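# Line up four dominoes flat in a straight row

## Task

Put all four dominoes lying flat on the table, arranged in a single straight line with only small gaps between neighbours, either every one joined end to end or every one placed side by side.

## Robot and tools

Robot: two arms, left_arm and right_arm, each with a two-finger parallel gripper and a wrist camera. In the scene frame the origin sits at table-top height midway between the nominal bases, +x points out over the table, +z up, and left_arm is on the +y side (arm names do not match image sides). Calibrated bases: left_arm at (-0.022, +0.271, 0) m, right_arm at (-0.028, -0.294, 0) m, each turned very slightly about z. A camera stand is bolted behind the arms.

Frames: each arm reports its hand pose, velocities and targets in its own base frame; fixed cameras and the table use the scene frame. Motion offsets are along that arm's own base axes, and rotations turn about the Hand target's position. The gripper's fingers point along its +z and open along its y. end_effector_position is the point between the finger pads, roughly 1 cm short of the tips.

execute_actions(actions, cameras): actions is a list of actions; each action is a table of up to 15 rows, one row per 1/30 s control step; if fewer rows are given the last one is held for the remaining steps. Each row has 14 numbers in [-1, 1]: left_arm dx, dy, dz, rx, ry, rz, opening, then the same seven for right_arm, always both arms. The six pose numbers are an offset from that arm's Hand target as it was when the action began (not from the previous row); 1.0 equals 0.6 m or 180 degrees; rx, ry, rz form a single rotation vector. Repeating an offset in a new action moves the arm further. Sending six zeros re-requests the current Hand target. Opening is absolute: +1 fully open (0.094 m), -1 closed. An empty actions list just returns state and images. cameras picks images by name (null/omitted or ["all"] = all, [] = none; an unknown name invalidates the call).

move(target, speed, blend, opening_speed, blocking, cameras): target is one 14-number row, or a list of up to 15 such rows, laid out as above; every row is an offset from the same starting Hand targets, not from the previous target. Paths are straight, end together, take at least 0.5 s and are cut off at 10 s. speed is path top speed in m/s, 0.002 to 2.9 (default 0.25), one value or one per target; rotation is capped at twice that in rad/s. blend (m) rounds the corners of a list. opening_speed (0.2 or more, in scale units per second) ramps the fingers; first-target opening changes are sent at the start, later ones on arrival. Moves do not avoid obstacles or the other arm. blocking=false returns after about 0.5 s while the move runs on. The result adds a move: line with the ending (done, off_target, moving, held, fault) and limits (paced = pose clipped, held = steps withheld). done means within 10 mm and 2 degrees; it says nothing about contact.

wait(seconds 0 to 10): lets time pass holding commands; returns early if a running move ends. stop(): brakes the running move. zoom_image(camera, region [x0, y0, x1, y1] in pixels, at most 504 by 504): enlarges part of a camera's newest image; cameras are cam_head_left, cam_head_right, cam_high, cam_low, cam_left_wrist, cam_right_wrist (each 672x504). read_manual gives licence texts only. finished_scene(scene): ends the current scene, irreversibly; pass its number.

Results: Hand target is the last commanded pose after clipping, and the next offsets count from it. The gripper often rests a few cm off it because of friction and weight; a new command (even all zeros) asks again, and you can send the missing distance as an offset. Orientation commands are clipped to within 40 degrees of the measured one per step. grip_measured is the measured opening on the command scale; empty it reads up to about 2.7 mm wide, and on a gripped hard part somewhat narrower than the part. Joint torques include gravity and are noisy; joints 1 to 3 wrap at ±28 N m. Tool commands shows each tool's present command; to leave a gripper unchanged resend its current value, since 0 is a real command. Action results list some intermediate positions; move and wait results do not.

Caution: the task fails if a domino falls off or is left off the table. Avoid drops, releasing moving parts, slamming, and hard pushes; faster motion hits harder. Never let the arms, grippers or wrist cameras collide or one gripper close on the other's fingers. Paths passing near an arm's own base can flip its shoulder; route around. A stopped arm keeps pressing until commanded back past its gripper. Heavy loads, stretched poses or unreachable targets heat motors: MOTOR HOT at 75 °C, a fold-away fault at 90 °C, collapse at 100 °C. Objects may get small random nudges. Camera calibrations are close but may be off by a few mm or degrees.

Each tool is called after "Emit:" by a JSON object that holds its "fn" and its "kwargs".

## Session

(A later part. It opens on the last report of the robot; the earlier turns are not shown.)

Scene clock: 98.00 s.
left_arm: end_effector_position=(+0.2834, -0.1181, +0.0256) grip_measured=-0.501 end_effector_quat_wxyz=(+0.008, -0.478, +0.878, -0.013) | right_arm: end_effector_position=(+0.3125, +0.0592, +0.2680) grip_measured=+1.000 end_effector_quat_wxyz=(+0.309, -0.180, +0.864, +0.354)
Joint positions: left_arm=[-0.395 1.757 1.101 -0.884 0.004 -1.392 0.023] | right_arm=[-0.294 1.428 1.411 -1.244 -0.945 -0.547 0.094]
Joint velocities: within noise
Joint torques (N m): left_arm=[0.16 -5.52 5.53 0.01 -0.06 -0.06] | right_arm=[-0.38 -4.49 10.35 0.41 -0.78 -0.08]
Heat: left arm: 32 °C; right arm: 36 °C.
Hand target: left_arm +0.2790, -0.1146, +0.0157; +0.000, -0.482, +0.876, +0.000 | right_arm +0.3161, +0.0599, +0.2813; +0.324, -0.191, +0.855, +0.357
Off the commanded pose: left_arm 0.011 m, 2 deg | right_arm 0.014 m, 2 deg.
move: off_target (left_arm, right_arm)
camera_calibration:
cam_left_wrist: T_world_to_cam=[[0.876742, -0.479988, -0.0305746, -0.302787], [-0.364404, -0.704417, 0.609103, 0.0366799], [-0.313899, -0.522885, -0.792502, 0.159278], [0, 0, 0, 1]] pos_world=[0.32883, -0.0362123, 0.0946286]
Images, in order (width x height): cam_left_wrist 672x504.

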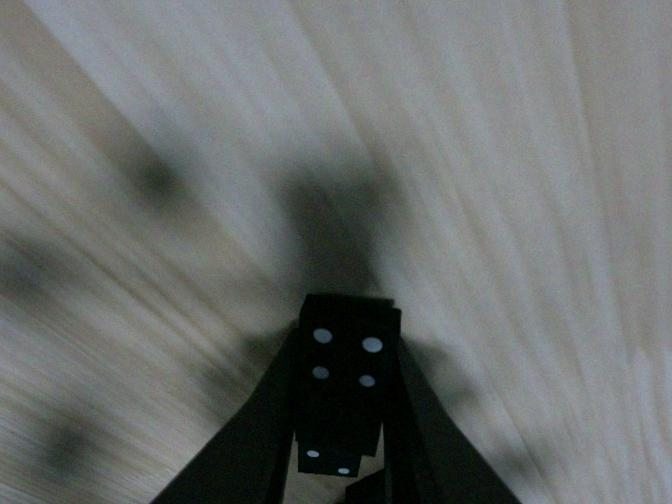

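Emit:
{"fn": "move", "kwargs": {"target": [0,0,-0.008,0,0,0,-0.75,0,0,0,0,0,0,1], "speed": 0.1, "cameras": ["cam_low"]}}

Emit:
{"fn": "zoom_image", "kwargs": {"camera": "cam_low", "region": [480, 170, 640, 260]}}

Scene clock: 101.07 s.
left_arm: end_effector_position=(+0.2840, -0.1183, +0.0213) grip_measured=-0.501 end_effector_quat_wxyz=(+0.008, -0.478, +0.878, -0.014) | right_arm: end_effector_position=(+0.3125, +0.0592, +0.2680) grip_measured=+1.000 end_effector_quat_wxyz=(+0.309, -0.180, +0.864, +0.354)
Joint positions: left_arm=[-0.395 1.764 1.091 -0.865 0.004 -1.393 0.023] | right_arm=[-0.294 1.428 1.411 -1.244 -0.945 -0.547 0.094]
Joint velocities: within noise
Joint torques (N m): left_arm=[0.14 -5.46 5.39 -0.03 -0.05 -0.06] | right_arm=[-0.34 -4.55 10.55 0.4 -0.79 -0.08]
Heat: left arm: 32 °C; right arm: 36 °C.
Hand target: left_arm +0.2789, -0.1146, +0.0108; +0.000, -0.482, +0.876, +0.000 | right_arm +0.3161, +0.0599, +0.2813; +0.324, -0.191, +0.855, +0.357
Off the commanded pose: left_arm 0.012 m, 2 deg | right_arm 0.014 m, 2 deg.
move: off_target (left_arm, right_arm)
Images, in order (width x height): cam_low 672x504.

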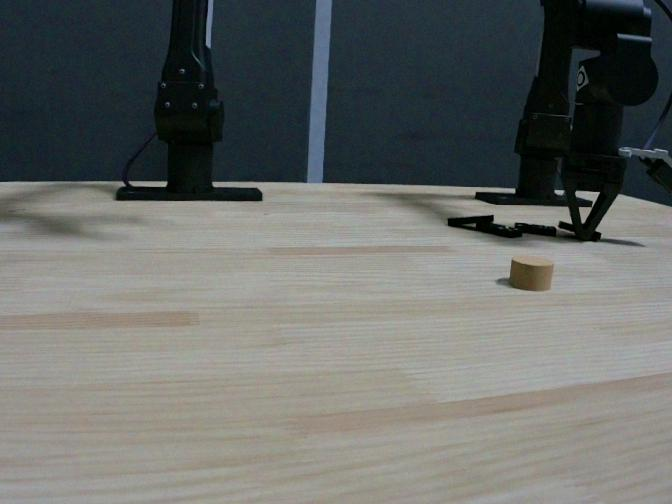

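Scaled by 3.150 from the camera's 672x504 image, which has a finer 960x720 frame.

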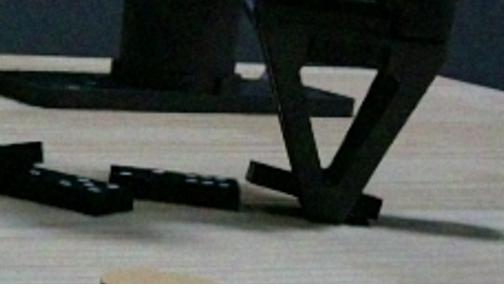

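Emit:
{"fn": "move", "kwargs": {"target": [[0,0,0,0,0,0,-0.35,0,0,0,0,0,0,1],[0,0,0,0,0,0,-0.1,0,0,0,0,0,0,1],[0,0,0.1,0,0,0,-0.1,0,0,0,0,0,0,1]], "opening_speed": 0.5, "cameras": ["cam_low","cam_left_wrist","cam_head_right"]}}

Emit:
{"fn": "zoom_image", "kwargs": {"camera": "cam_low", "region": [480, 170, 640, 260]}}

Scene clock: 106.67 s.
left_arm: end_effector_position=(+0.2784, -0.1160, +0.0627) grip_measured=-0.102 end_effector_quat_wxyz=(-0.005, -0.478, +0.878, +0.003) | right_arm: end_effector_position=(+0.3125, +0.0592, +0.2680) grip_measured=+1.000 end_effector_quat_wxyz=(+0.309, -0.180, +0.864, +0.354)
Joint positions: left_arm=[-0.395 1.727 1.221 -1.076 0.004 -1.393 0.042] | right_arm=[-0.294 1.428 1.411 -1.244 -0.945 -0.547 0.094]
Joint velocities: within noise
Joint torques (N m): left_arm=[0.16 -8.36 8.13 -0.31 -0.05 -0.06] | right_arm=[-0.44 -4.52 10.48 0.4 -0.75 -0.11]
Heat: left arm: 32 °C; right arm: 36 °C.
Hand target: left_arm +0.2790, -0.1147, +0.0708; +0.000, -0.482, +0.876, +0.000 | right_arm +0.3161, +0.0599, +0.2813; +0.324, -0.191, +0.855, +0.357
Off the commanded pose: left_arm 0.008 m, 1 deg | right_arm 0.014 m, 2 deg.
move: off_target (right_arm); target 2's new opening was sent with left_arm's hand 0.012 m and 2 deg from that target
camera_calibration:
cam_left_wrist: T_world_to_cam=[[0.875003, -0.478816, -0.0714467, -0.293036], [-0.340938, -0.714247, 0.611238, 0.00591493], [-0.343701, -0.510476, -0.788215, 0.197689], [0, 0, 0, 1]] pos_world=[0.32637, -0.0351701, 0.131269]
Images, in order (width x height): cam_head_right 672x504, cam_low 672x504, cam_left_wrist 672x504.

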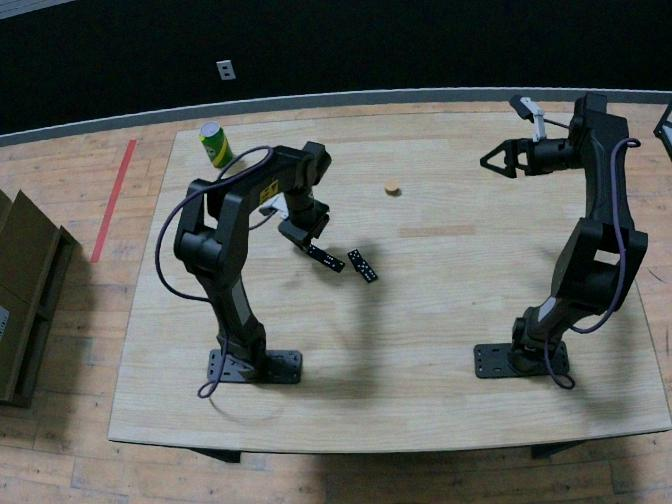

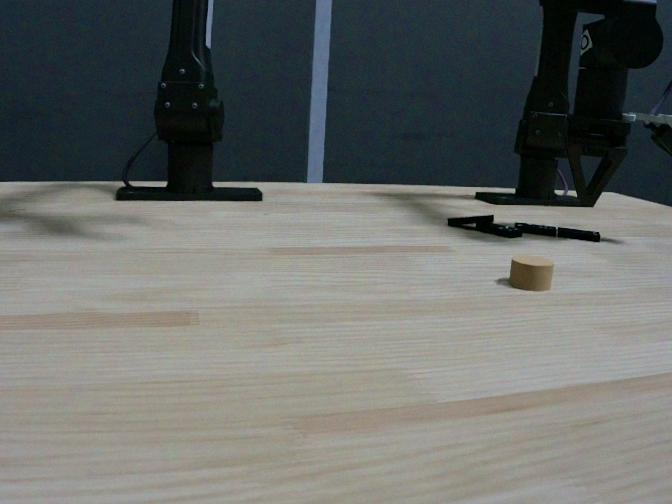

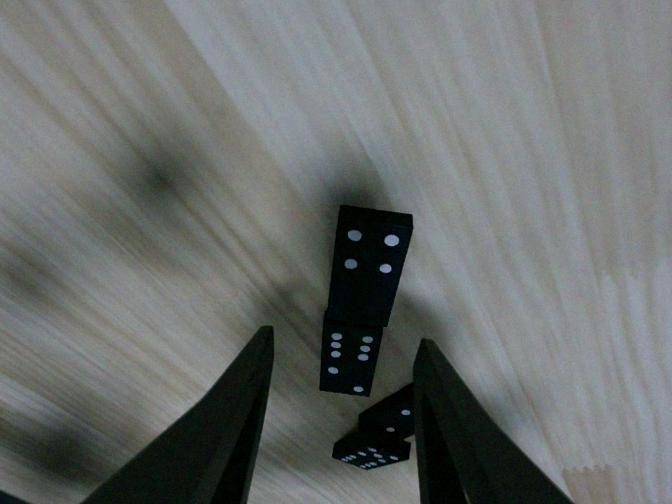

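Scaled by 3.150 from the camera's 672x504 image, which has a finer 960x720 frame.

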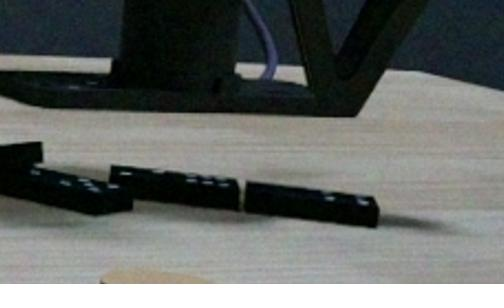

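Emit:
{"fn": "move", "kwargs": {"target": [-0.095,-0.2255,0.033,0,0,-0.131,0,0,0,0,0,0,0,1], "speed": 0.35, "cameras": ["cam_left_wrist"]}}

Scene clock: 111.43 s.
left_arm: end_effector_position=(+0.2200, -0.2519, +0.0939) grip_measured=-0.002 end_effector_quat_wxyz=(+0.002, -0.287, +0.958, -0.014) | right_arm: end_effector_position=(+0.3125, +0.0592, +0.2680) grip_measured=+1.000 end_effector_quat_wxyz=(+0.309, -0.180, +0.864, +0.354)
Joint positions: left_arm=[-0.851 1.791 1.424 -1.177 0.009 -1.435 0.047] | right_arm=[-0.294 1.428 1.411 -1.244 -0.945 -0.547 0.094]
Joint velocities: within noise
Joint torques (N m): left_arm=[0.28 -6.02 9.03 -0.28 -0.1 -0.08] | right_arm=[-0.35 -4.41 10.44 0.42 -0.79 -0.11]
Heat: left arm: 32 °C; right arm: 36 °C.
Hand target: left_arm +0.2220, -0.2499, +0.0906; +0.000, -0.293, +0.956, +0.000 | right_arm +0.3161, +0.0599, +0.2813; +0.324, -0.191, +0.855, +0.357
Off the commanded pose: left_arm 0.004 m, 2 deg | right_arm 0.014 m, 2 deg.
move: off_target (right_arm)
camera_calibration:
cam_left_wrist: T_world_to_cam=[[0.609695, -0.791897, -0.0342389, -0.32874], [-0.612675, -0.498235, 0.613507, -0.0160792], [-0.502893, -0.353075, -0.788946, 0.207498], [0, 0, 0, 1]] pos_world=[0.294929, -0.195077, 0.162314]
Images, in order (width x height): cam_left_wrist 672x504.

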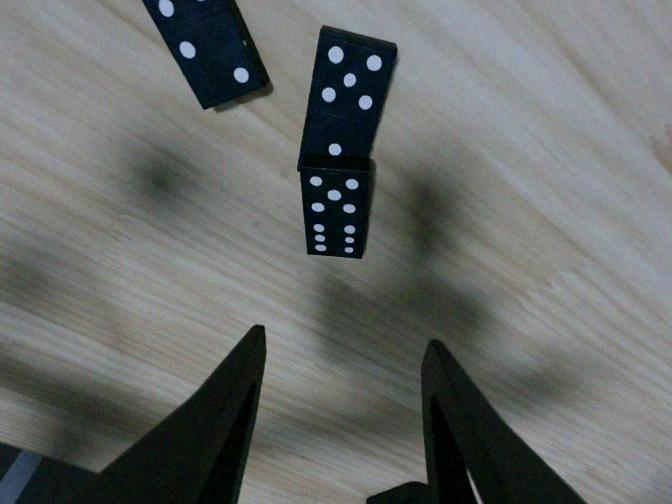

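Emit:
{"fn": "move", "kwargs": {"target": [0.0017,0.0075,-0.115,0,0,0,-0.05,0,0,0,0,0,0,1], "speed": 0.15, "cameras": ["cam_left_wrist","cam_low"]}}

Scene clock: 115.27 s.
left_arm: end_effector_position=(+0.2228, -0.2508, +0.0310) grip_measured=-0.048 end_effector_quat_wxyz=(+0.002, -0.291, +0.957, -0.014) | right_arm: end_effector_position=(+0.3125, +0.0592, +0.2680) grip_measured=+1.000 end_effector_quat_wxyz=(+0.309, -0.180, +0.864, +0.354)
Joint positions: left_arm=[-0.843 1.854 1.246 -0.937 0.009 -1.434 0.045] | right_arm=[-0.294 1.428 1.411 -1.244 -0.945 -0.547 0.094]
Joint velocities: within noise
Joint torques (N m): left_arm=[0.5 -6.53 5.96 -0.01 -0.09 0.04] | right_arm=[-0.32 -4.44 10.41 0.41 -0.78 -0.08]
Heat: left arm: 32 °C; right arm: 36 °C.
Hand target: left_arm +0.2230, -0.2455, +0.0217; +0.000, -0.293, +0.956, +0.000 | right_arm +0.3161, +0.0599, +0.2813; +0.324, -0.191, +0.855, +0.357
Off the commanded pose: left_arm 0.011 m, 2 deg | right_arm 0.014 m, 2 deg.
move: off_target (left_arm, right_arm)
camera_calibration:
cam_left_wrist: T_world_to_cam=[[0.615651, -0.787243, -0.0349683, -0.331952], [-0.608546, -0.503159, 0.613598, 0.0224855], [-0.500645, -0.356482, -0.788844, 0.158355], [0, 0, 0, 1]] pos_world=[0.297329, -0.193562, 0.0995124]
Images, in order (width x height): cam_low 672x504, cam_left_wrist 672x504.

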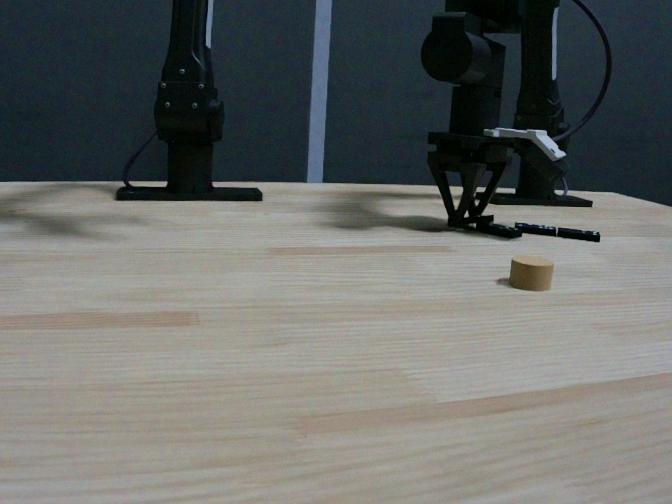

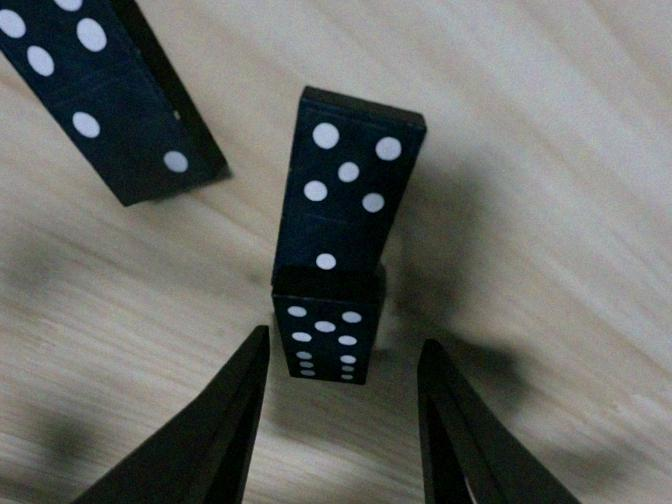

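Emit:
{"fn": "move", "kwargs": {"target": [[-0.0035,0.0055,-0.0145,0,0,0,-0.05,0,0,0,0,0,0,1],[-0.0035,0.0055,-0.0145,0,0,0,-0.75,0,0,0,0,0,0,1]], "speed": 0.1, "opening_speed": 1, "cameras": ["cam_left_wrist","cam_low"]}}

Scene clock: 120.07 s.
left_arm: end_effector_position=(+0.2216, -0.2495, +0.0234) grip_measured=-0.502 end_effector_quat_wxyz=(+0.003, -0.290, +0.957, -0.016) | right_arm: end_effector_position=(+0.3125, +0.0592, +0.2680) grip_measured=+1.000 end_effector_quat_wxyz=(+0.309, -0.180, +0.864, +0.354)
Joint positions: left_arm=[-0.843 1.854 1.213 -0.899 0.009 -1.432 0.023] | right_arm=[-0.294 1.428 1.411 -1.244 -0.945 -0.547 0.094]
Joint velocities: within noise
Joint torques (N m): left_arm=[0.65 -6.49 5.46 0 -0.09 0.04] | right_arm=[-0.35 -4.31 10.51 0.44 -0.73 -0.11]
Heat: left arm: 32 °C; right arm: 36 °C.
Hand target: left_arm +0.2209, -0.2422, +0.0130; +0.000, -0.293, +0.956, +0.000 | right_arm +0.3161, +0.0599, +0.2813; +0.324, -0.191, +0.855, +0.357
Off the commanded pose: left_arm 0.013 m, 2 deg | right_arm 0.014 m, 2 deg.
move: off_target (left_arm, right_arm); target 2's new opening was sent with left_arm's hand 0.013 m and 2 deg from that target
camera_calibration:
cam_left_wrist: T_world_to_cam=[[0.614327, -0.788496, -0.0296099, -0.330561], [-0.611707, -0.499621, 0.613346, 0.0287436], [-0.498415, -0.358683, -0.789259, 0.151202], [0, 0, 0, 1]] pos_world=[0.296016, -0.192052, 0.0919196]
Images, in order (width x height): cam_low 672x504, cam_left_wrist 672x504.

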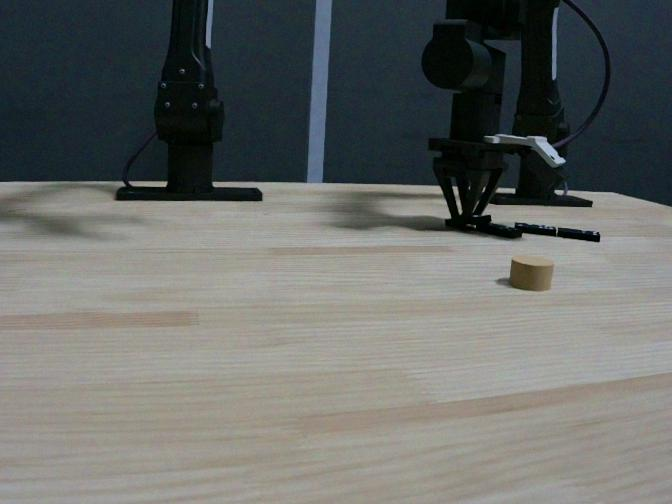

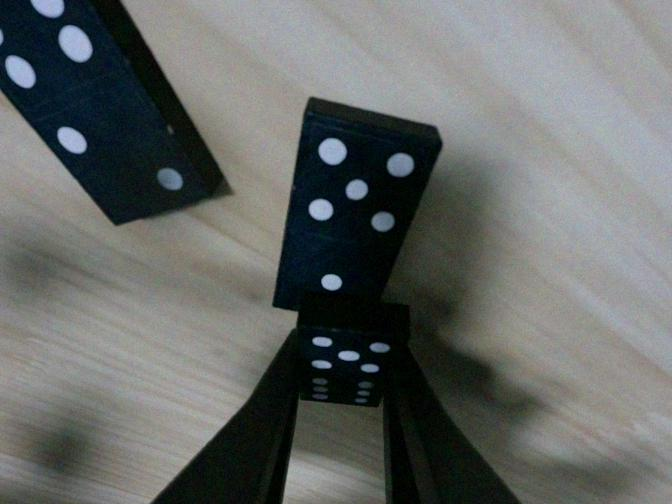

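Emit:
{"fn": "move", "kwargs": {"target": [[0,0,0.1,0,0,0,-0.75,0,0,0,0,0,0,1],[0.1435,0.287,0.1,0,0,0.131,-0.75,0,0,0,0,0,0,1],[0.1435,0.287,0.025,0,0,0.131,-0.75,0,0,0,0,0,0,1]], "speed": [0.25,0.35,0.2], "cameras": ["cam_left_wrist","cam_low","cam_head_right","cam_right_wrist"]}}

Emit:
{"fn": "zoom_image", "kwargs": {"camera": "cam_low", "region": [510, 170, 670, 260]}}

Emit:
{"fn": "zoom_image", "kwargs": {"camera": "cam_right_wrist", "region": [180, 80, 340, 240]}}

Scene clock: 131.73 s.
left_arm: end_effector_position=(+0.3096, -0.0700, +0.0355) grip_measured=-0.502 end_effector_quat_wxyz=(+0.005, -0.486, +0.874, -0.009) | right_arm: end_effector_position=(+0.3125, +0.0592, +0.2680) grip_measured=+1.000 end_effector_quat_wxyz=(+0.309, -0.180, +0.864, +0.354)
Joint positions: left_arm=[-0.222 1.789 1.183 -0.945 0.006 -1.237 0.023] | right_arm=[-0.294 1.428 1.411 -1.244 -0.945 -0.547 0.094]
Joint velocities: within noise
Joint torques (N m): left_arm=[-0.46 -6.19 6.09 -0.02 -0.07 0.04] | right_arm=[-0.42 -4.49 10.44 0.41 -0.76 -0.08]
Heat: left arm: 32 °C; right arm: 37 °C.
Hand target: left_arm +0.3070, -0.0699, +0.0279; +0.000, -0.482, +0.876, +0.000 | right_arm +0.3161, +0.0599, +0.2813; +0.324, -0.191, +0.855, +0.357
Off the commanded pose: left_arm 0.008 m, 1 deg | right_arm 0.014 m, 2 deg.
move: off_target (right_arm)
camera_calibration:
cam_left_wrist: T_world_to_cam=[[0.884742, -0.46427, -0.0410611, -0.303323], [-0.3464, -0.71394, 0.60852, 0.0678576], [-0.311832, -0.524159, -0.792476, 0.199709], [0, 0, 0, 1]] pos_world=[0.354144, 0.012302, 0.104517]
cam_right_wrist: T_world_to_cam=[[0.624601, -0.619745, -0.475173, -0.0282915], [-0.768548, -0.595786, -0.233181, 0.3709], [-0.138589, 0.510839, -0.848432, 0.343694], [0, 0, 0, 1]] pos_world=[0.350357, 0.0278708, 0.364645]
Images, in order (width x height): cam_head_right 672x504, cam_low 672x504, cam_left_wrist 672x504, cam_right_wrist 672x504.

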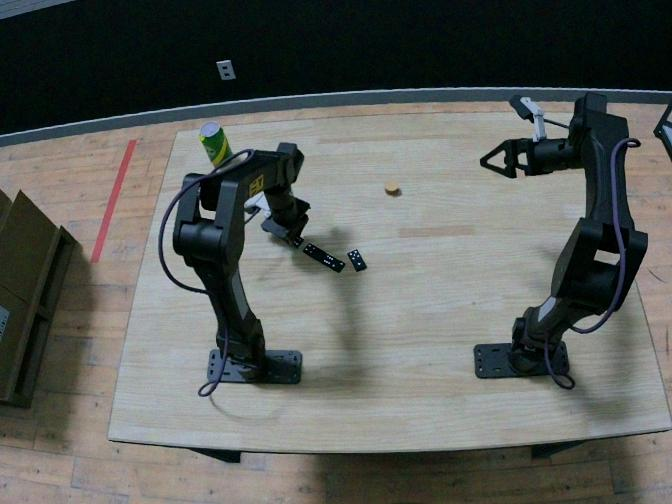

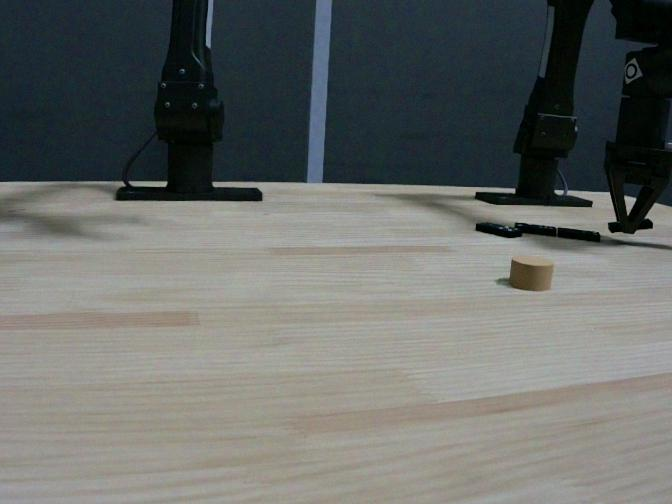

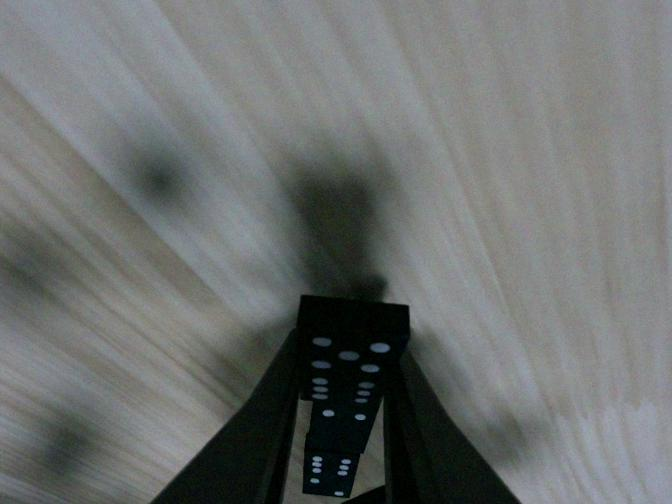

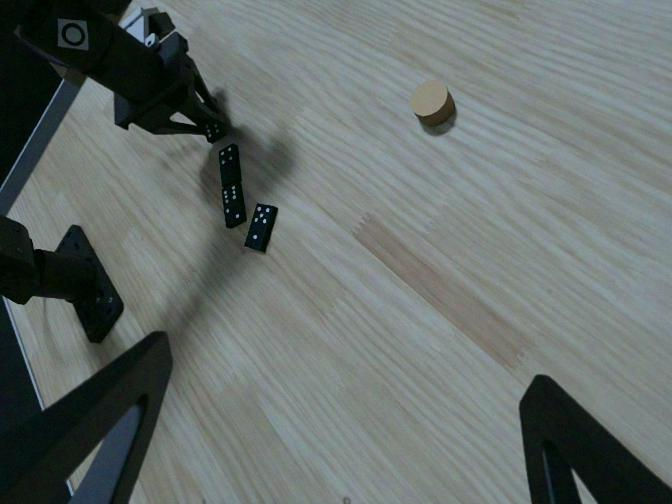

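Scaled by 3.150 from the camera's 672x504 image, which has a finer 960x720 frame.

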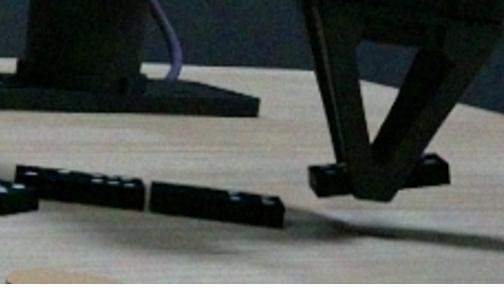

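Scaled by 3.150 from the camera's 672x504 image, which has a finer 960x720 frame.

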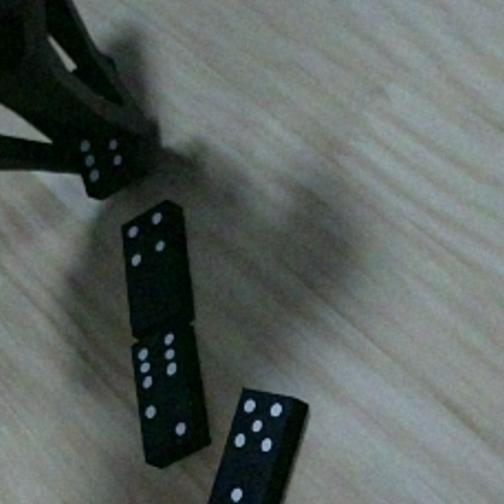

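Emit:
{"fn": "move", "kwargs": {"target": [0,0,-0.022,0,0,0,-0.75,0,0,0,0,0,0,1], "speed": 0.1, "cameras": ["cam_left_wrist","cam_low"]}}

Emit:
{"fn": "zoom_image", "kwargs": {"camera": "cam_low", "region": [510, 170, 670, 260]}}

Emit:
{"fn": "zoom_image", "kwargs": {"camera": "cam_left_wrist", "region": [250, 280, 450, 504]}}

Scene clock: 135.47 s.
left_arm: end_effector_position=(+0.3122, -0.0706, +0.0253) grip_measured=-0.502 end_effector_quat_wxyz=(+0.009, -0.485, +0.874, -0.012) | right_arm: end_effector_position=(+0.3125, +0.0592, +0.2680) grip_measured=+1.000 end_effector_quat_wxyz=(+0.309, -0.180, +0.864, +0.354)
Joint positions: left_arm=[-0.222 1.804 1.157 -0.894 0.006 -1.236 0.023] | right_arm=[-0.294 1.428 1.411 -1.244 -0.945 -0.547 0.094]
Joint velocities: within noise
Joint torques (N m): left_arm=[-0.44 -5.86 5.55 0.02 -0.07 0.04] | right_arm=[-0.36 -4.46 10.51 0.41 -0.74 -0.07]
Heat: left arm: 32 °C; right arm: 37 °C.
Hand target: left_arm +0.3069, -0.0699, +0.0147; +0.000, -0.482, +0.876, +0.000 | right_arm +0.3161, +0.0599, +0.2813; +0.324, -0.191, +0.855, +0.357
Off the commanded pose: left_arm 0.012 m, 2 deg | right_arm 0.014 m, 2 deg.
move: off_target (left_arm, right_arm)
camera_calibration:
cam_left_wrist: T_world_to_cam=[[0.884931, -0.464729, -0.0303962, -0.306674], [-0.353248, -0.712318, 0.606481, 0.0767763], [-0.303501, -0.525956, -0.794517, 0.189448], [0, 0, 0, 1]] pos_world=[0.356004, 0.0118102, 0.094635]
Images, in order (width x height): cam_low 672x504, cam_left_wrist 672x504.

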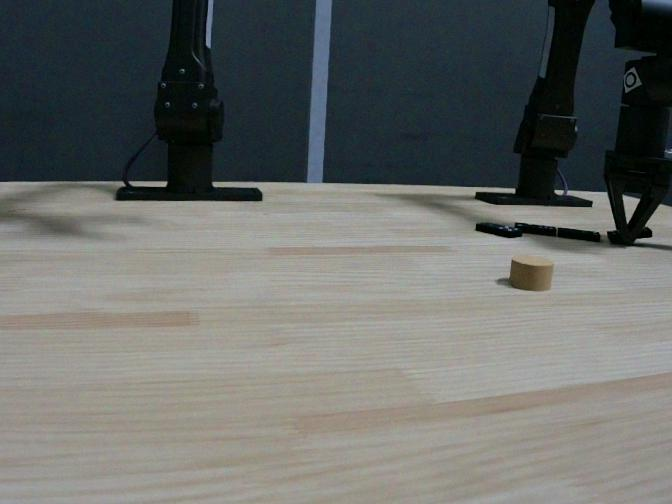

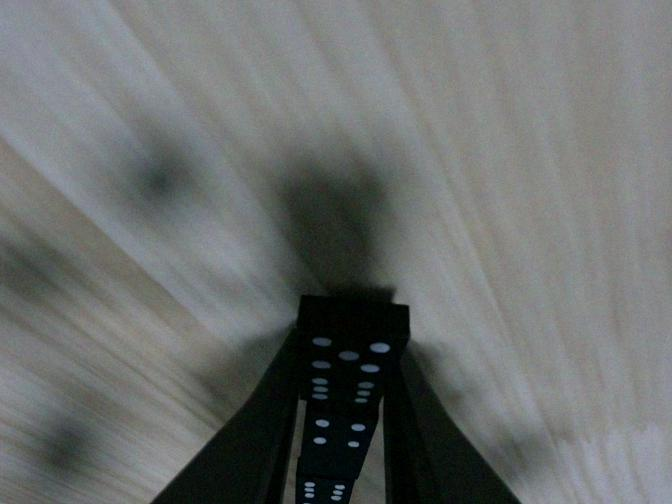

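Scaled by 3.150 from the camera's 672x504 image, which has a finer 960x720 frame.

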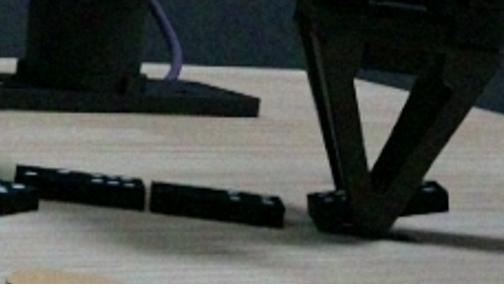

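Scaled by 2.250 from the camera's 672x504 image, which has a finer 960x720 frame.

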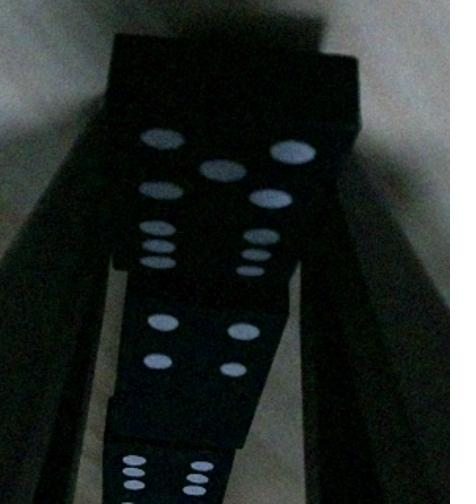

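Emit:
{"fn": "move", "kwargs": {"target": [-0.0063,-0.0115,0,0,0,0,-0.75,0,0,0,0,0,0,1], "speed": 0.05, "cameras": ["cam_left_wrist","cam_low"]}}

Emit:
{"fn": "zoom_image", "kwargs": {"camera": "cam_low", "region": [510, 170, 670, 260]}}

Scene clock: 138.40 s.
left_arm: end_effector_position=(+0.3085, -0.0776, +0.0235) grip_measured=-0.502 end_effector_quat_wxyz=(+0.008, -0.481, +0.877, -0.011) | right_arm: end_effector_position=(+0.3125, +0.0592, +0.2680) grip_measured=+1.000 end_effector_quat_wxyz=(+0.309, -0.180, +0.864, +0.354)
Joint positions: left_arm=[-0.246 1.804 1.149 -0.891 0.006 -1.25 0.023] | right_arm=[-0.294 1.428 1.411 -1.244 -0.945 -0.547 0.094]
Joint velocities: within noise
Joint torques (N m): left_arm=[-0.46 -6.3 5.39 0.02 -0.07 -0.06] | right_arm=[-0.31 -4.44 10.52 0.42 -0.76 -0.11]
Heat: left arm: 32 °C; right arm: 37 °C.
Hand target: left_arm +0.3033, -0.0768, +0.0147; +0.000, -0.482, +0.876, +0.000 | right_arm +0.3161, +0.0599, +0.2813; +0.324, -0.191, +0.855, +0.357
Off the commanded pose: left_arm 0.010 m, 2 deg | right_arm 0.014 m, 2 deg.
move: off_target (right_arm)
camera_calibration:
cam_left_wrist: T_world_to_cam=[[0.879961, -0.473769, -0.0348147, -0.305835], [-0.357746, -0.709114, 0.607598, 0.0731749], [-0.312549, -0.522208, -0.793481, 0.186312], [0, 0, 0, 1]] pos_world=[0.353533, 0.00428775, 0.0927269]
Images, in order (width x height): cam_low 672x504, cam_left_wrist 672x504.

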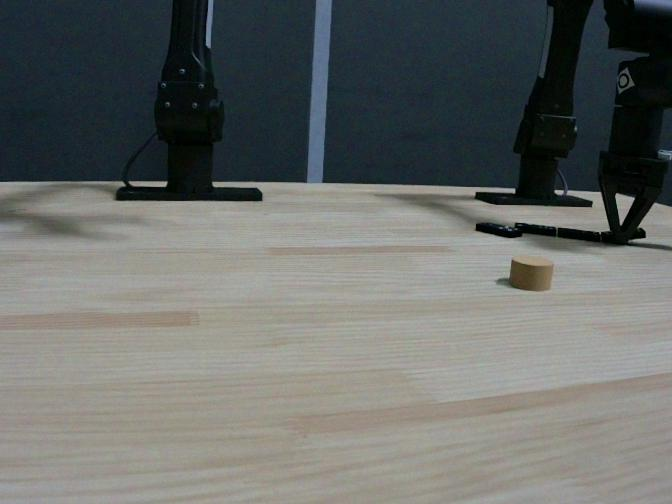

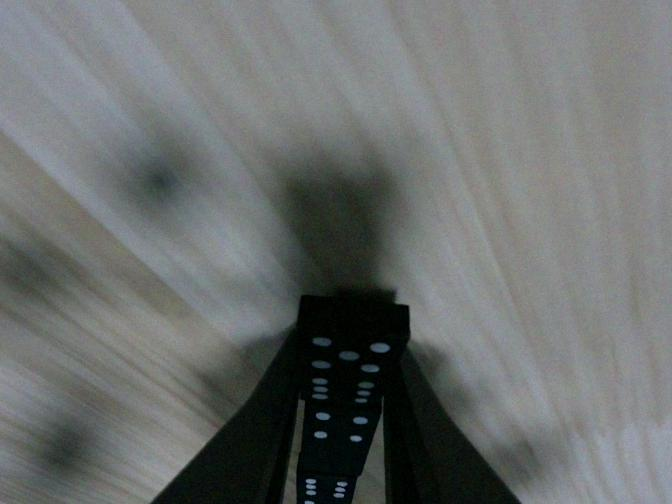

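Scaled by 3.150 from the camera's 672x504 image, which has a finer 960x720 frame.

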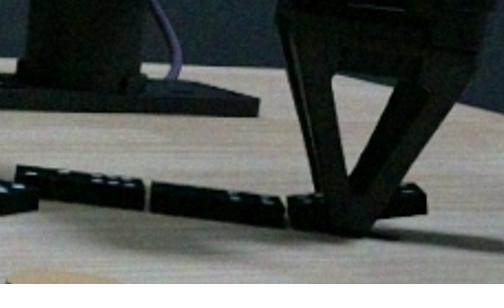

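Emit:
{"fn": "move", "kwargs": {"target": [[0,0,0,0,0,0,-0.35,0,0,0,0,0,0,1],[0,0,0,0,0,0,-0.1,0,0,0,0,0,0,1],[0,0,0.1,0,0,0,-0.1,0,0,0,0,0,0,1],[-0.0805,-0.245,0.125,0,0,-0.187,0,0,0,0,0,0,0,1]], "opening_speed": 1, "speed": [0.1,0.1,0.2,0.35], "cameras": ["cam_low","cam_left_wrist","cam_head_right"]}}

Emit:
{"fn": "zoom_image", "kwargs": {"camera": "cam_low", "region": [510, 170, 670, 260]}}

Emit:
{"fn": "zoom_image", "kwargs": {"camera": "cam_head_right", "region": [250, 200, 400, 300]}}

Scene clock: 146.70 s.
left_arm: end_effector_position=(+0.2527, -0.2249, +0.0929) grip_measured=-0.002 end_effector_quat_wxyz=(+0.004, -0.208, +0.978, -0.012) | right_arm: end_effector_position=(+0.3125, +0.0592, +0.2680) grip_measured=+1.000 end_effector_quat_wxyz=(+0.309, -0.181, +0.864, +0.354)
Joint positions: left_arm=[-0.726 1.809 1.443 -1.181 0.008 -1.145 0.047] | right_arm=[-0.294 1.428 1.411 -1.244 -0.945 -0.547 0.094]
Joint velocities: within noise
Joint torques (N m): left_arm=[0.16 -6.15 9.14 -0.25 -0.09 0.04] | right_arm=[-0.46 -4.41 10.48 0.41 -0.78 -0.11]
Heat: left arm: 32 °C; right arm: 37 °C.
Hand target: left_arm +0.2549, -0.2238, +0.0898; +0.000, -0.208, +0.978, +0.000 | right_arm +0.3161, +0.0599, +0.2813; +0.324, -0.191, +0.855, +0.357
Off the commanded pose: left_arm 0.004 m, 1 deg | right_arm 0.014 m, 2 deg.
move: off_target (right_arm)
camera_calibration:
cam_left_wrist: T_world_to_cam=[[0.472433, -0.880599, -0.0367679, -0.312346], [-0.688947, -0.394988, 0.607731, 0.0609483], [-0.549691, -0.261781, -0.793291, 0.265538], [0, 0, 0, 1]] pos_world=[0.335516, -0.181465, 0.162124]
Images, in order (width x height): cam_head_right 672x504, cam_low 672x504, cam_left_wrist 672x504.

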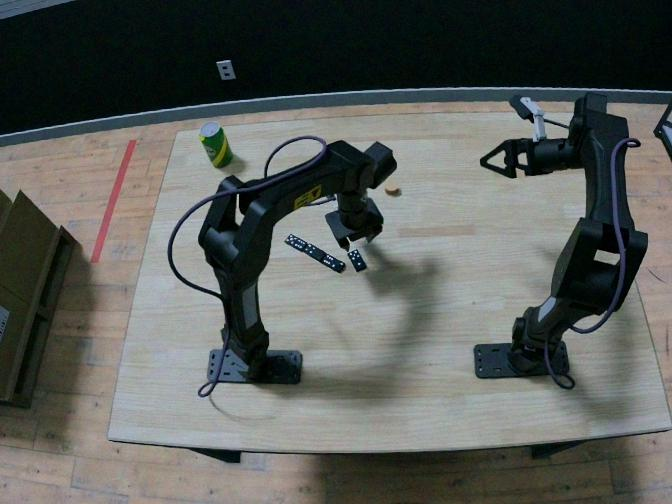

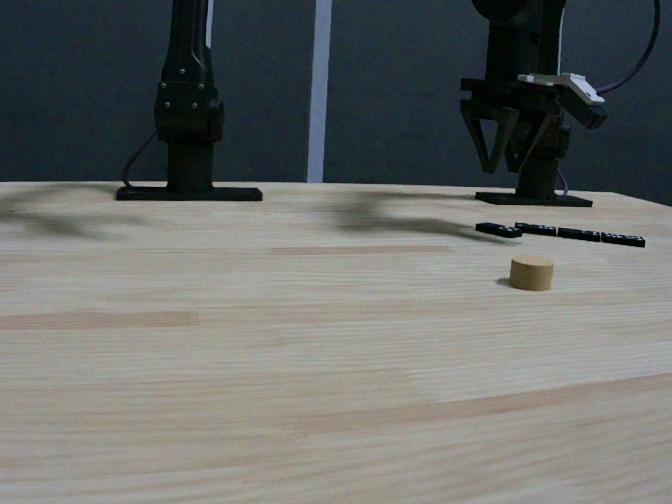

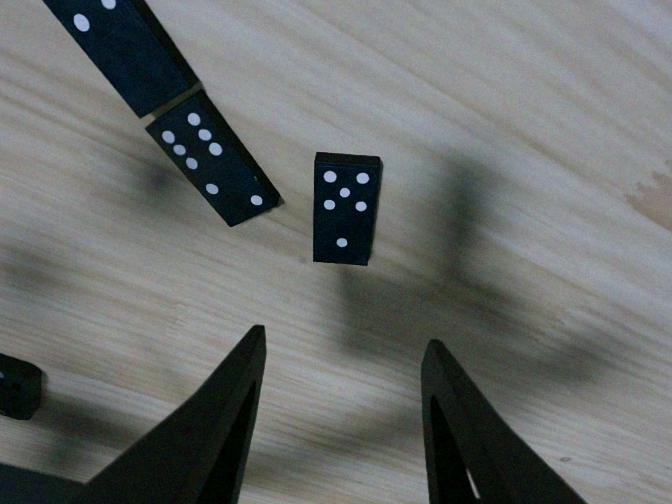

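Scaled by 3.150 from the camera's 672x504 image, which has a finer 960x720 frame.

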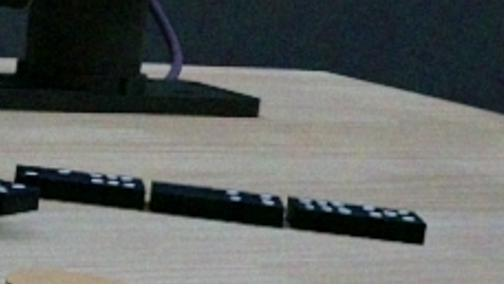

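Scaled by 3.360 from the camera's 672x504 image, which has a finer 960x720 frame.

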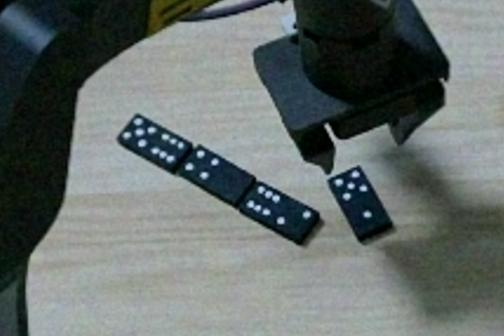

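Emit:
{"fn": "move", "kwargs": {"target": [0,0,-0.127,0,0,0,-0.05,0,0,0,0,0,0,1], "speed": 0.15, "cameras": ["cam_left_wrist"]}}

Scene clock: 152.07 s.
left_arm: end_effector_position=(+0.2560, -0.2279, +0.0233) grip_measured=-0.048 end_effector_quat_wxyz=(+0.004, -0.208, +0.978, -0.012) | right_arm: end_effector_position=(+0.3125, +0.0592, +0.2680) grip_measured=+1.000 end_effector_quat_wxyz=(+0.309, -0.181, +0.864, +0.354)
Joint positions: left_arm=[-0.726 1.892 1.264 -0.918 0.008 -1.145 0.045] | right_arm=[-0.294 1.428 1.411 -1.244 -0.945 -0.547 0.094]
Joint velocities: within noise
Joint torques (N m): left_arm=[0.16 -6.74 5.89 0.03 -0.09 0.04] | right_arm=[-0.31 -4.36 10.56 0.41 -0.78 -0.12]
Heat: left arm: 33 °C; right arm: 37 °C.
Hand target: left_arm +0.2549, -0.2238, +0.0135; +0.000, -0.208, +0.978, +0.000 | right_arm +0.3161, +0.0599, +0.2813; +0.324, -0.191, +0.855, +0.357
Off the commanded pose: left_arm 0.011 m, 2 deg | right_arm 0.014 m, 2 deg.
move: off_target (left_arm, right_arm)
camera_calibration:
cam_left_wrist: T_world_to_cam=[[0.472454, -0.880633, -0.0356756, -0.319132], [-0.689463, -0.394502, 0.607461, 0.104723], [-0.549024, -0.2624, -0.793548, 0.210985], [0, 0, 0, 1]] pos_world=[0.338813, -0.184362, 0.0924262]
Images, in order (width x height): cam_left_wrist 672x504.

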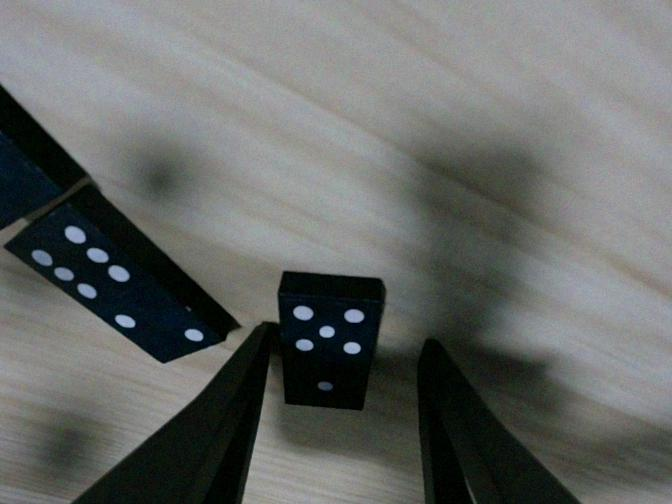

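Emit:
{"fn": "move", "kwargs": {"target": [[0,0,0,0,0,0,-0.75,0,0,0,0,0,0,1],[0,0,0.08,0,0,0,-0.75,0,0,0,0,0,0,1],[-0.064,0.0188,0.08,0,0,0.187,-0.75,0,0,0,0,0,0,1],[-0.064,0.0188,0.02,0,0,0.187,-0.75,0,0,0,0,0,0,1]], "opening_speed": 1, "speed": [0.1,0.2,0.35,0.15], "cameras": ["cam_low","cam_left_wrist"]}}

Emit:
{"fn": "zoom_image", "kwargs": {"camera": "cam_low", "region": [450, 170, 610, 260]}}

Scene clock: 160.10 s.
left_arm: end_effector_position=(+0.2203, -0.2156, +0.0331) grip_measured=-0.509 end_effector_quat_wxyz=(+0.000, -0.481, +0.876, -0.013) | right_arm: end_effector_position=(+0.3125, +0.0592, +0.2680) grip_measured=+1.000 end_effector_quat_wxyz=(+0.309, -0.181, +0.864, +0.354)
Joint positions: left_arm=[-0.773 1.754 1.13 -0.921 0.008 -1.778 0.023] | right_arm=[-0.294 1.428 1.411 -1.244 -0.945 -0.547 0.094]
Joint velocities: within noise
Joint torques (N m): left_arm=[-0.55 -6.01 5.74 -0.03 -0.09 -0.11] | right_arm=[-0.38 -4.41 10.44 0.41 -0.77 -0.12]
Heat: left arm: 32 °C; right arm: 37 °C.
Hand target: left_arm +0.2165, -0.2126, +0.0255; +0.000, -0.482, +0.876, +0.000 | right_arm +0.3161, +0.0599, +0.2813; +0.324, -0.191, +0.855, +0.357
Off the commanded pose: left_arm 0.009 m, 2 deg | right_arm 0.014 m, 2 deg.
move: off_target (right_arm)
camera_calibration:
cam_left_wrist: T_world_to_cam=[[0.879969, -0.47342, -0.0390816, -0.293011], [-0.350258, -0.702212, 0.619853, -0.0626177], [-0.320894, -0.531763, -0.783744, 0.0936908], [0, 0, 0, 1]] pos_world=[0.265973, -0.132867, 0.100792]
Images, in order (width x height): cam_low 672x504, cam_left_wrist 672x504.

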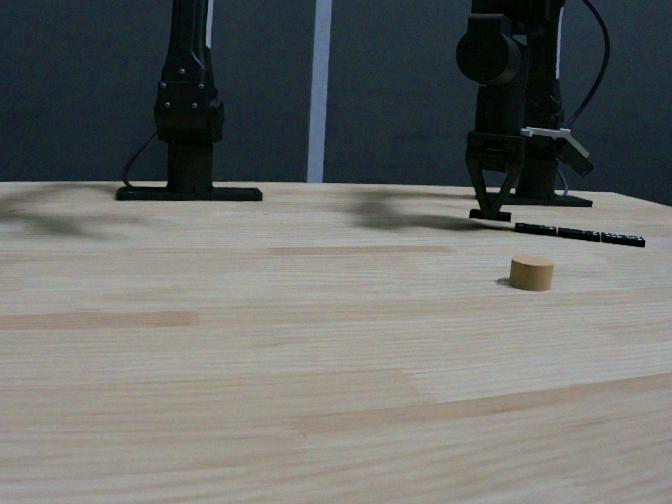

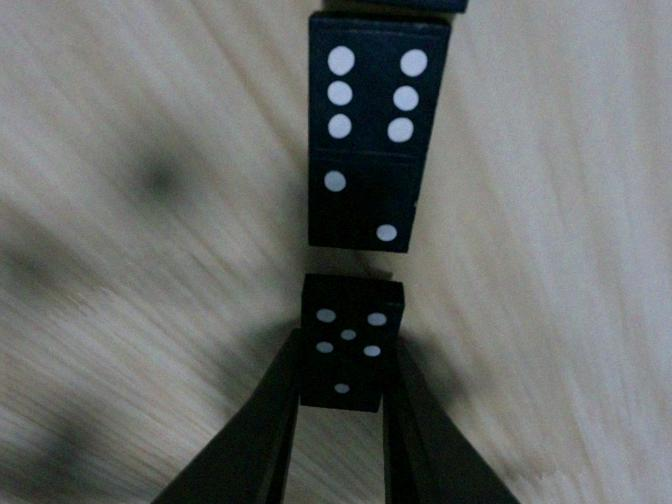

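Scaled by 3.150 from the camera's 672x504 image, which has a finer 960x720 frame.

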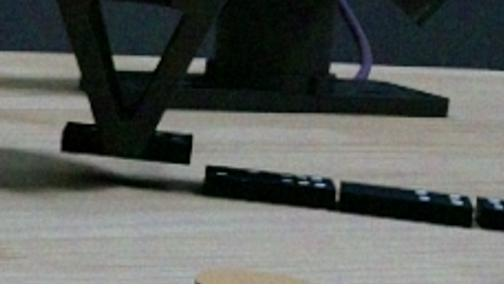

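Emit:
{"fn": "move", "kwargs": {"target": [0.0015,-0.0008,-0.02,0,0,0,-0.75,0,0,0,0,0,0,1], "speed": 0.1, "cameras": ["cam_low","cam_left_wrist"]}}

Emit:
{"fn": "zoom_image", "kwargs": {"camera": "cam_low", "region": [450, 170, 610, 260]}}

Scene clock: 165.33 s.
left_arm: end_effector_position=(+0.2222, -0.2175, +0.0240) grip_measured=-0.509 end_effector_quat_wxyz=(+0.001, -0.481, +0.876, -0.018) | right_arm: end_effector_position=(+0.3125, +0.0592, +0.2680) grip_measured=+1.000 end_effector_quat_wxyz=(+0.309, -0.181, +0.864, +0.354)
Joint positions: left_arm=[-0.773 1.769 1.108 -0.875 0.008 -1.778 0.023] | right_arm=[-0.294 1.428 1.411 -1.244 -0.945 -0.547 0.094]
Joint velocities: within noise
Joint torques (N m): left_arm=[-0.47 -5.57 5.45 0.01 -0.09 -0.05] | right_arm=[-0.31 -4.41 10.44 0.41 -0.78 -0.12]
Heat: left arm: 32 °C; right arm: 37 °C.
Hand target: left_arm +0.2173, -0.2130, +0.0135; +0.000, -0.482, +0.876, +0.000 | right_arm +0.3161, +0.0599, +0.2813; +0.324, -0.191, +0.855, +0.357
Off the commanded pose: left_arm 0.012 m, 2 deg | right_arm 0.014 m, 2 deg.
move: off_target (left_arm, right_arm)
camera_calibration:
cam_left_wrist: T_world_to_cam=[[0.880209, -0.473639, -0.0299603, -0.296254], [-0.354473, -0.698103, 0.622095, -0.0557699], [-0.315564, -0.536953, -0.782369, 0.0838217], [0, 0, 0, 1]] pos_world=[0.267448, -0.134242, 0.0913978]
Images, in order (width x height): cam_low 672x504, cam_left_wrist 672x504.

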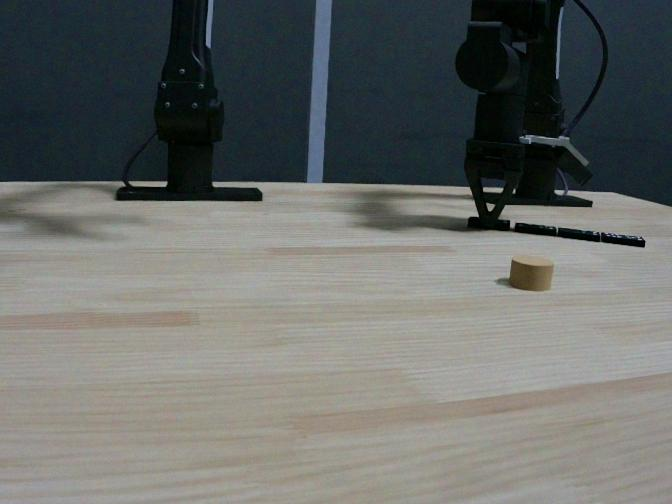

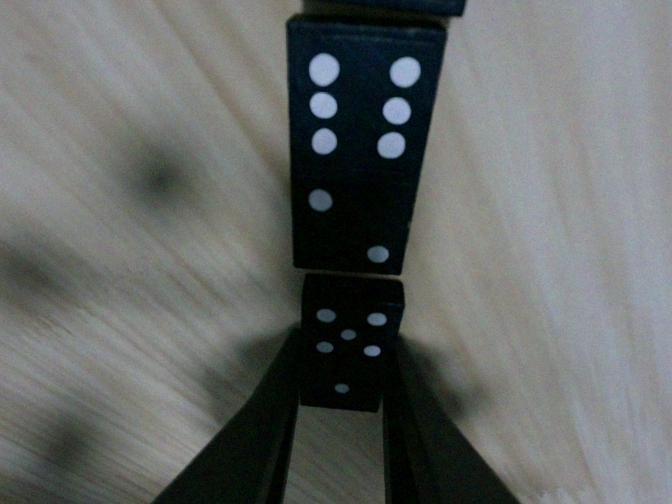

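Scaled by 3.150 from the camera's 672x504 image, which has a finer 960x720 frame.

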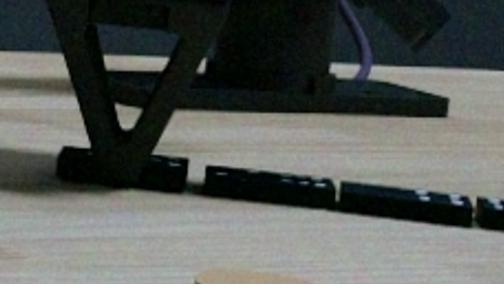

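Emit:
{"fn": "move", "kwargs": {"target": [[-0.0022,0.0012,-0.0085,0,0,0,-0.75,0,0,0,0,0,0,1],[0.0046,0.0118,-0.0085,0,0,0,-0.75,0,0,0,0,0,0,1]], "speed": 0.05, "cameras": ["cam_low","cam_left_wrist"]}}

Emit:
{"fn": "zoom_image", "kwargs": {"camera": "cam_low", "region": [450, 170, 610, 260]}}

Scene clock: 169.77 s.
left_arm: end_effector_position=(+0.2222, -0.2170, +0.0216) grip_measured=-0.509 end_effector_quat_wxyz=(-0.003, -0.480, +0.877, -0.021) | right_arm: end_effector_position=(+0.3125, +0.0592, +0.2680) grip_measured=+1.000 end_effector_quat_wxyz=(+0.309, -0.181, +0.864, +0.354)
Joint positions: left_arm=[-0.766 1.769 1.098 -0.861 0.018 -1.768 0.023] | right_arm=[-0.294 1.428 1.411 -1.244 -0.945 -0.547 0.094]
Joint velocities: within noise
Joint torques (N m): left_arm=[0.79 -5.67 4.33 0.09 -0.16 0.06] | right_arm=[-0.34 -4.37 10.5 0.4 -0.77 -0.11]
Heat: left arm: 32 °C; right arm: 37 °C.
Hand target: left_arm +0.2201, -0.2060, +0.0084; +0.000, -0.482, +0.876, +0.000 | right_arm +0.3161, +0.0599, +0.2813; +0.324, -0.191, +0.855, +0.357
Off the commanded pose: left_arm 0.017 m, 2 deg | right_arm 0.014 m, 2 deg.
move: off_target (left_arm, right_arm)
camera_calibration:
cam_left_wrist: T_world_to_cam=[[0.87845, -0.476922, -0.0295131, -0.296419], [-0.353983, -0.691008, 0.630241, -0.0526705], [-0.32097, -0.543188, -0.775838, 0.0820157], [0, 0, 0, 1]] pos_world=[0.268069, -0.133214, 0.0880778]
Images, in order (width x height): cam_low 672x504, cam_left_wrist 672x504.

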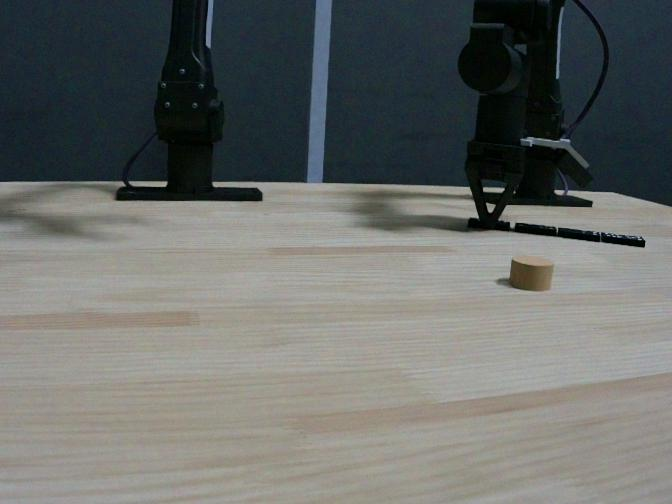

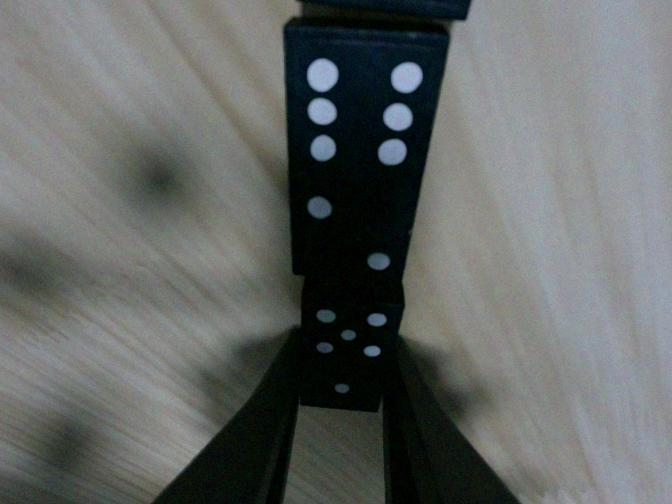

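Scaled by 3.150 from the camera's 672x504 image, which has a finer 960x720 frame.

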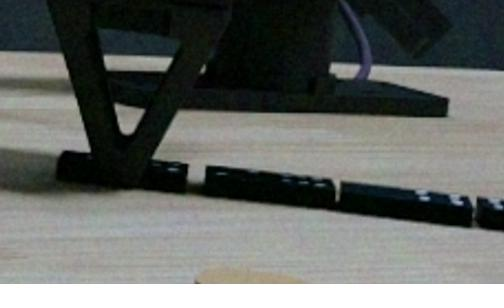

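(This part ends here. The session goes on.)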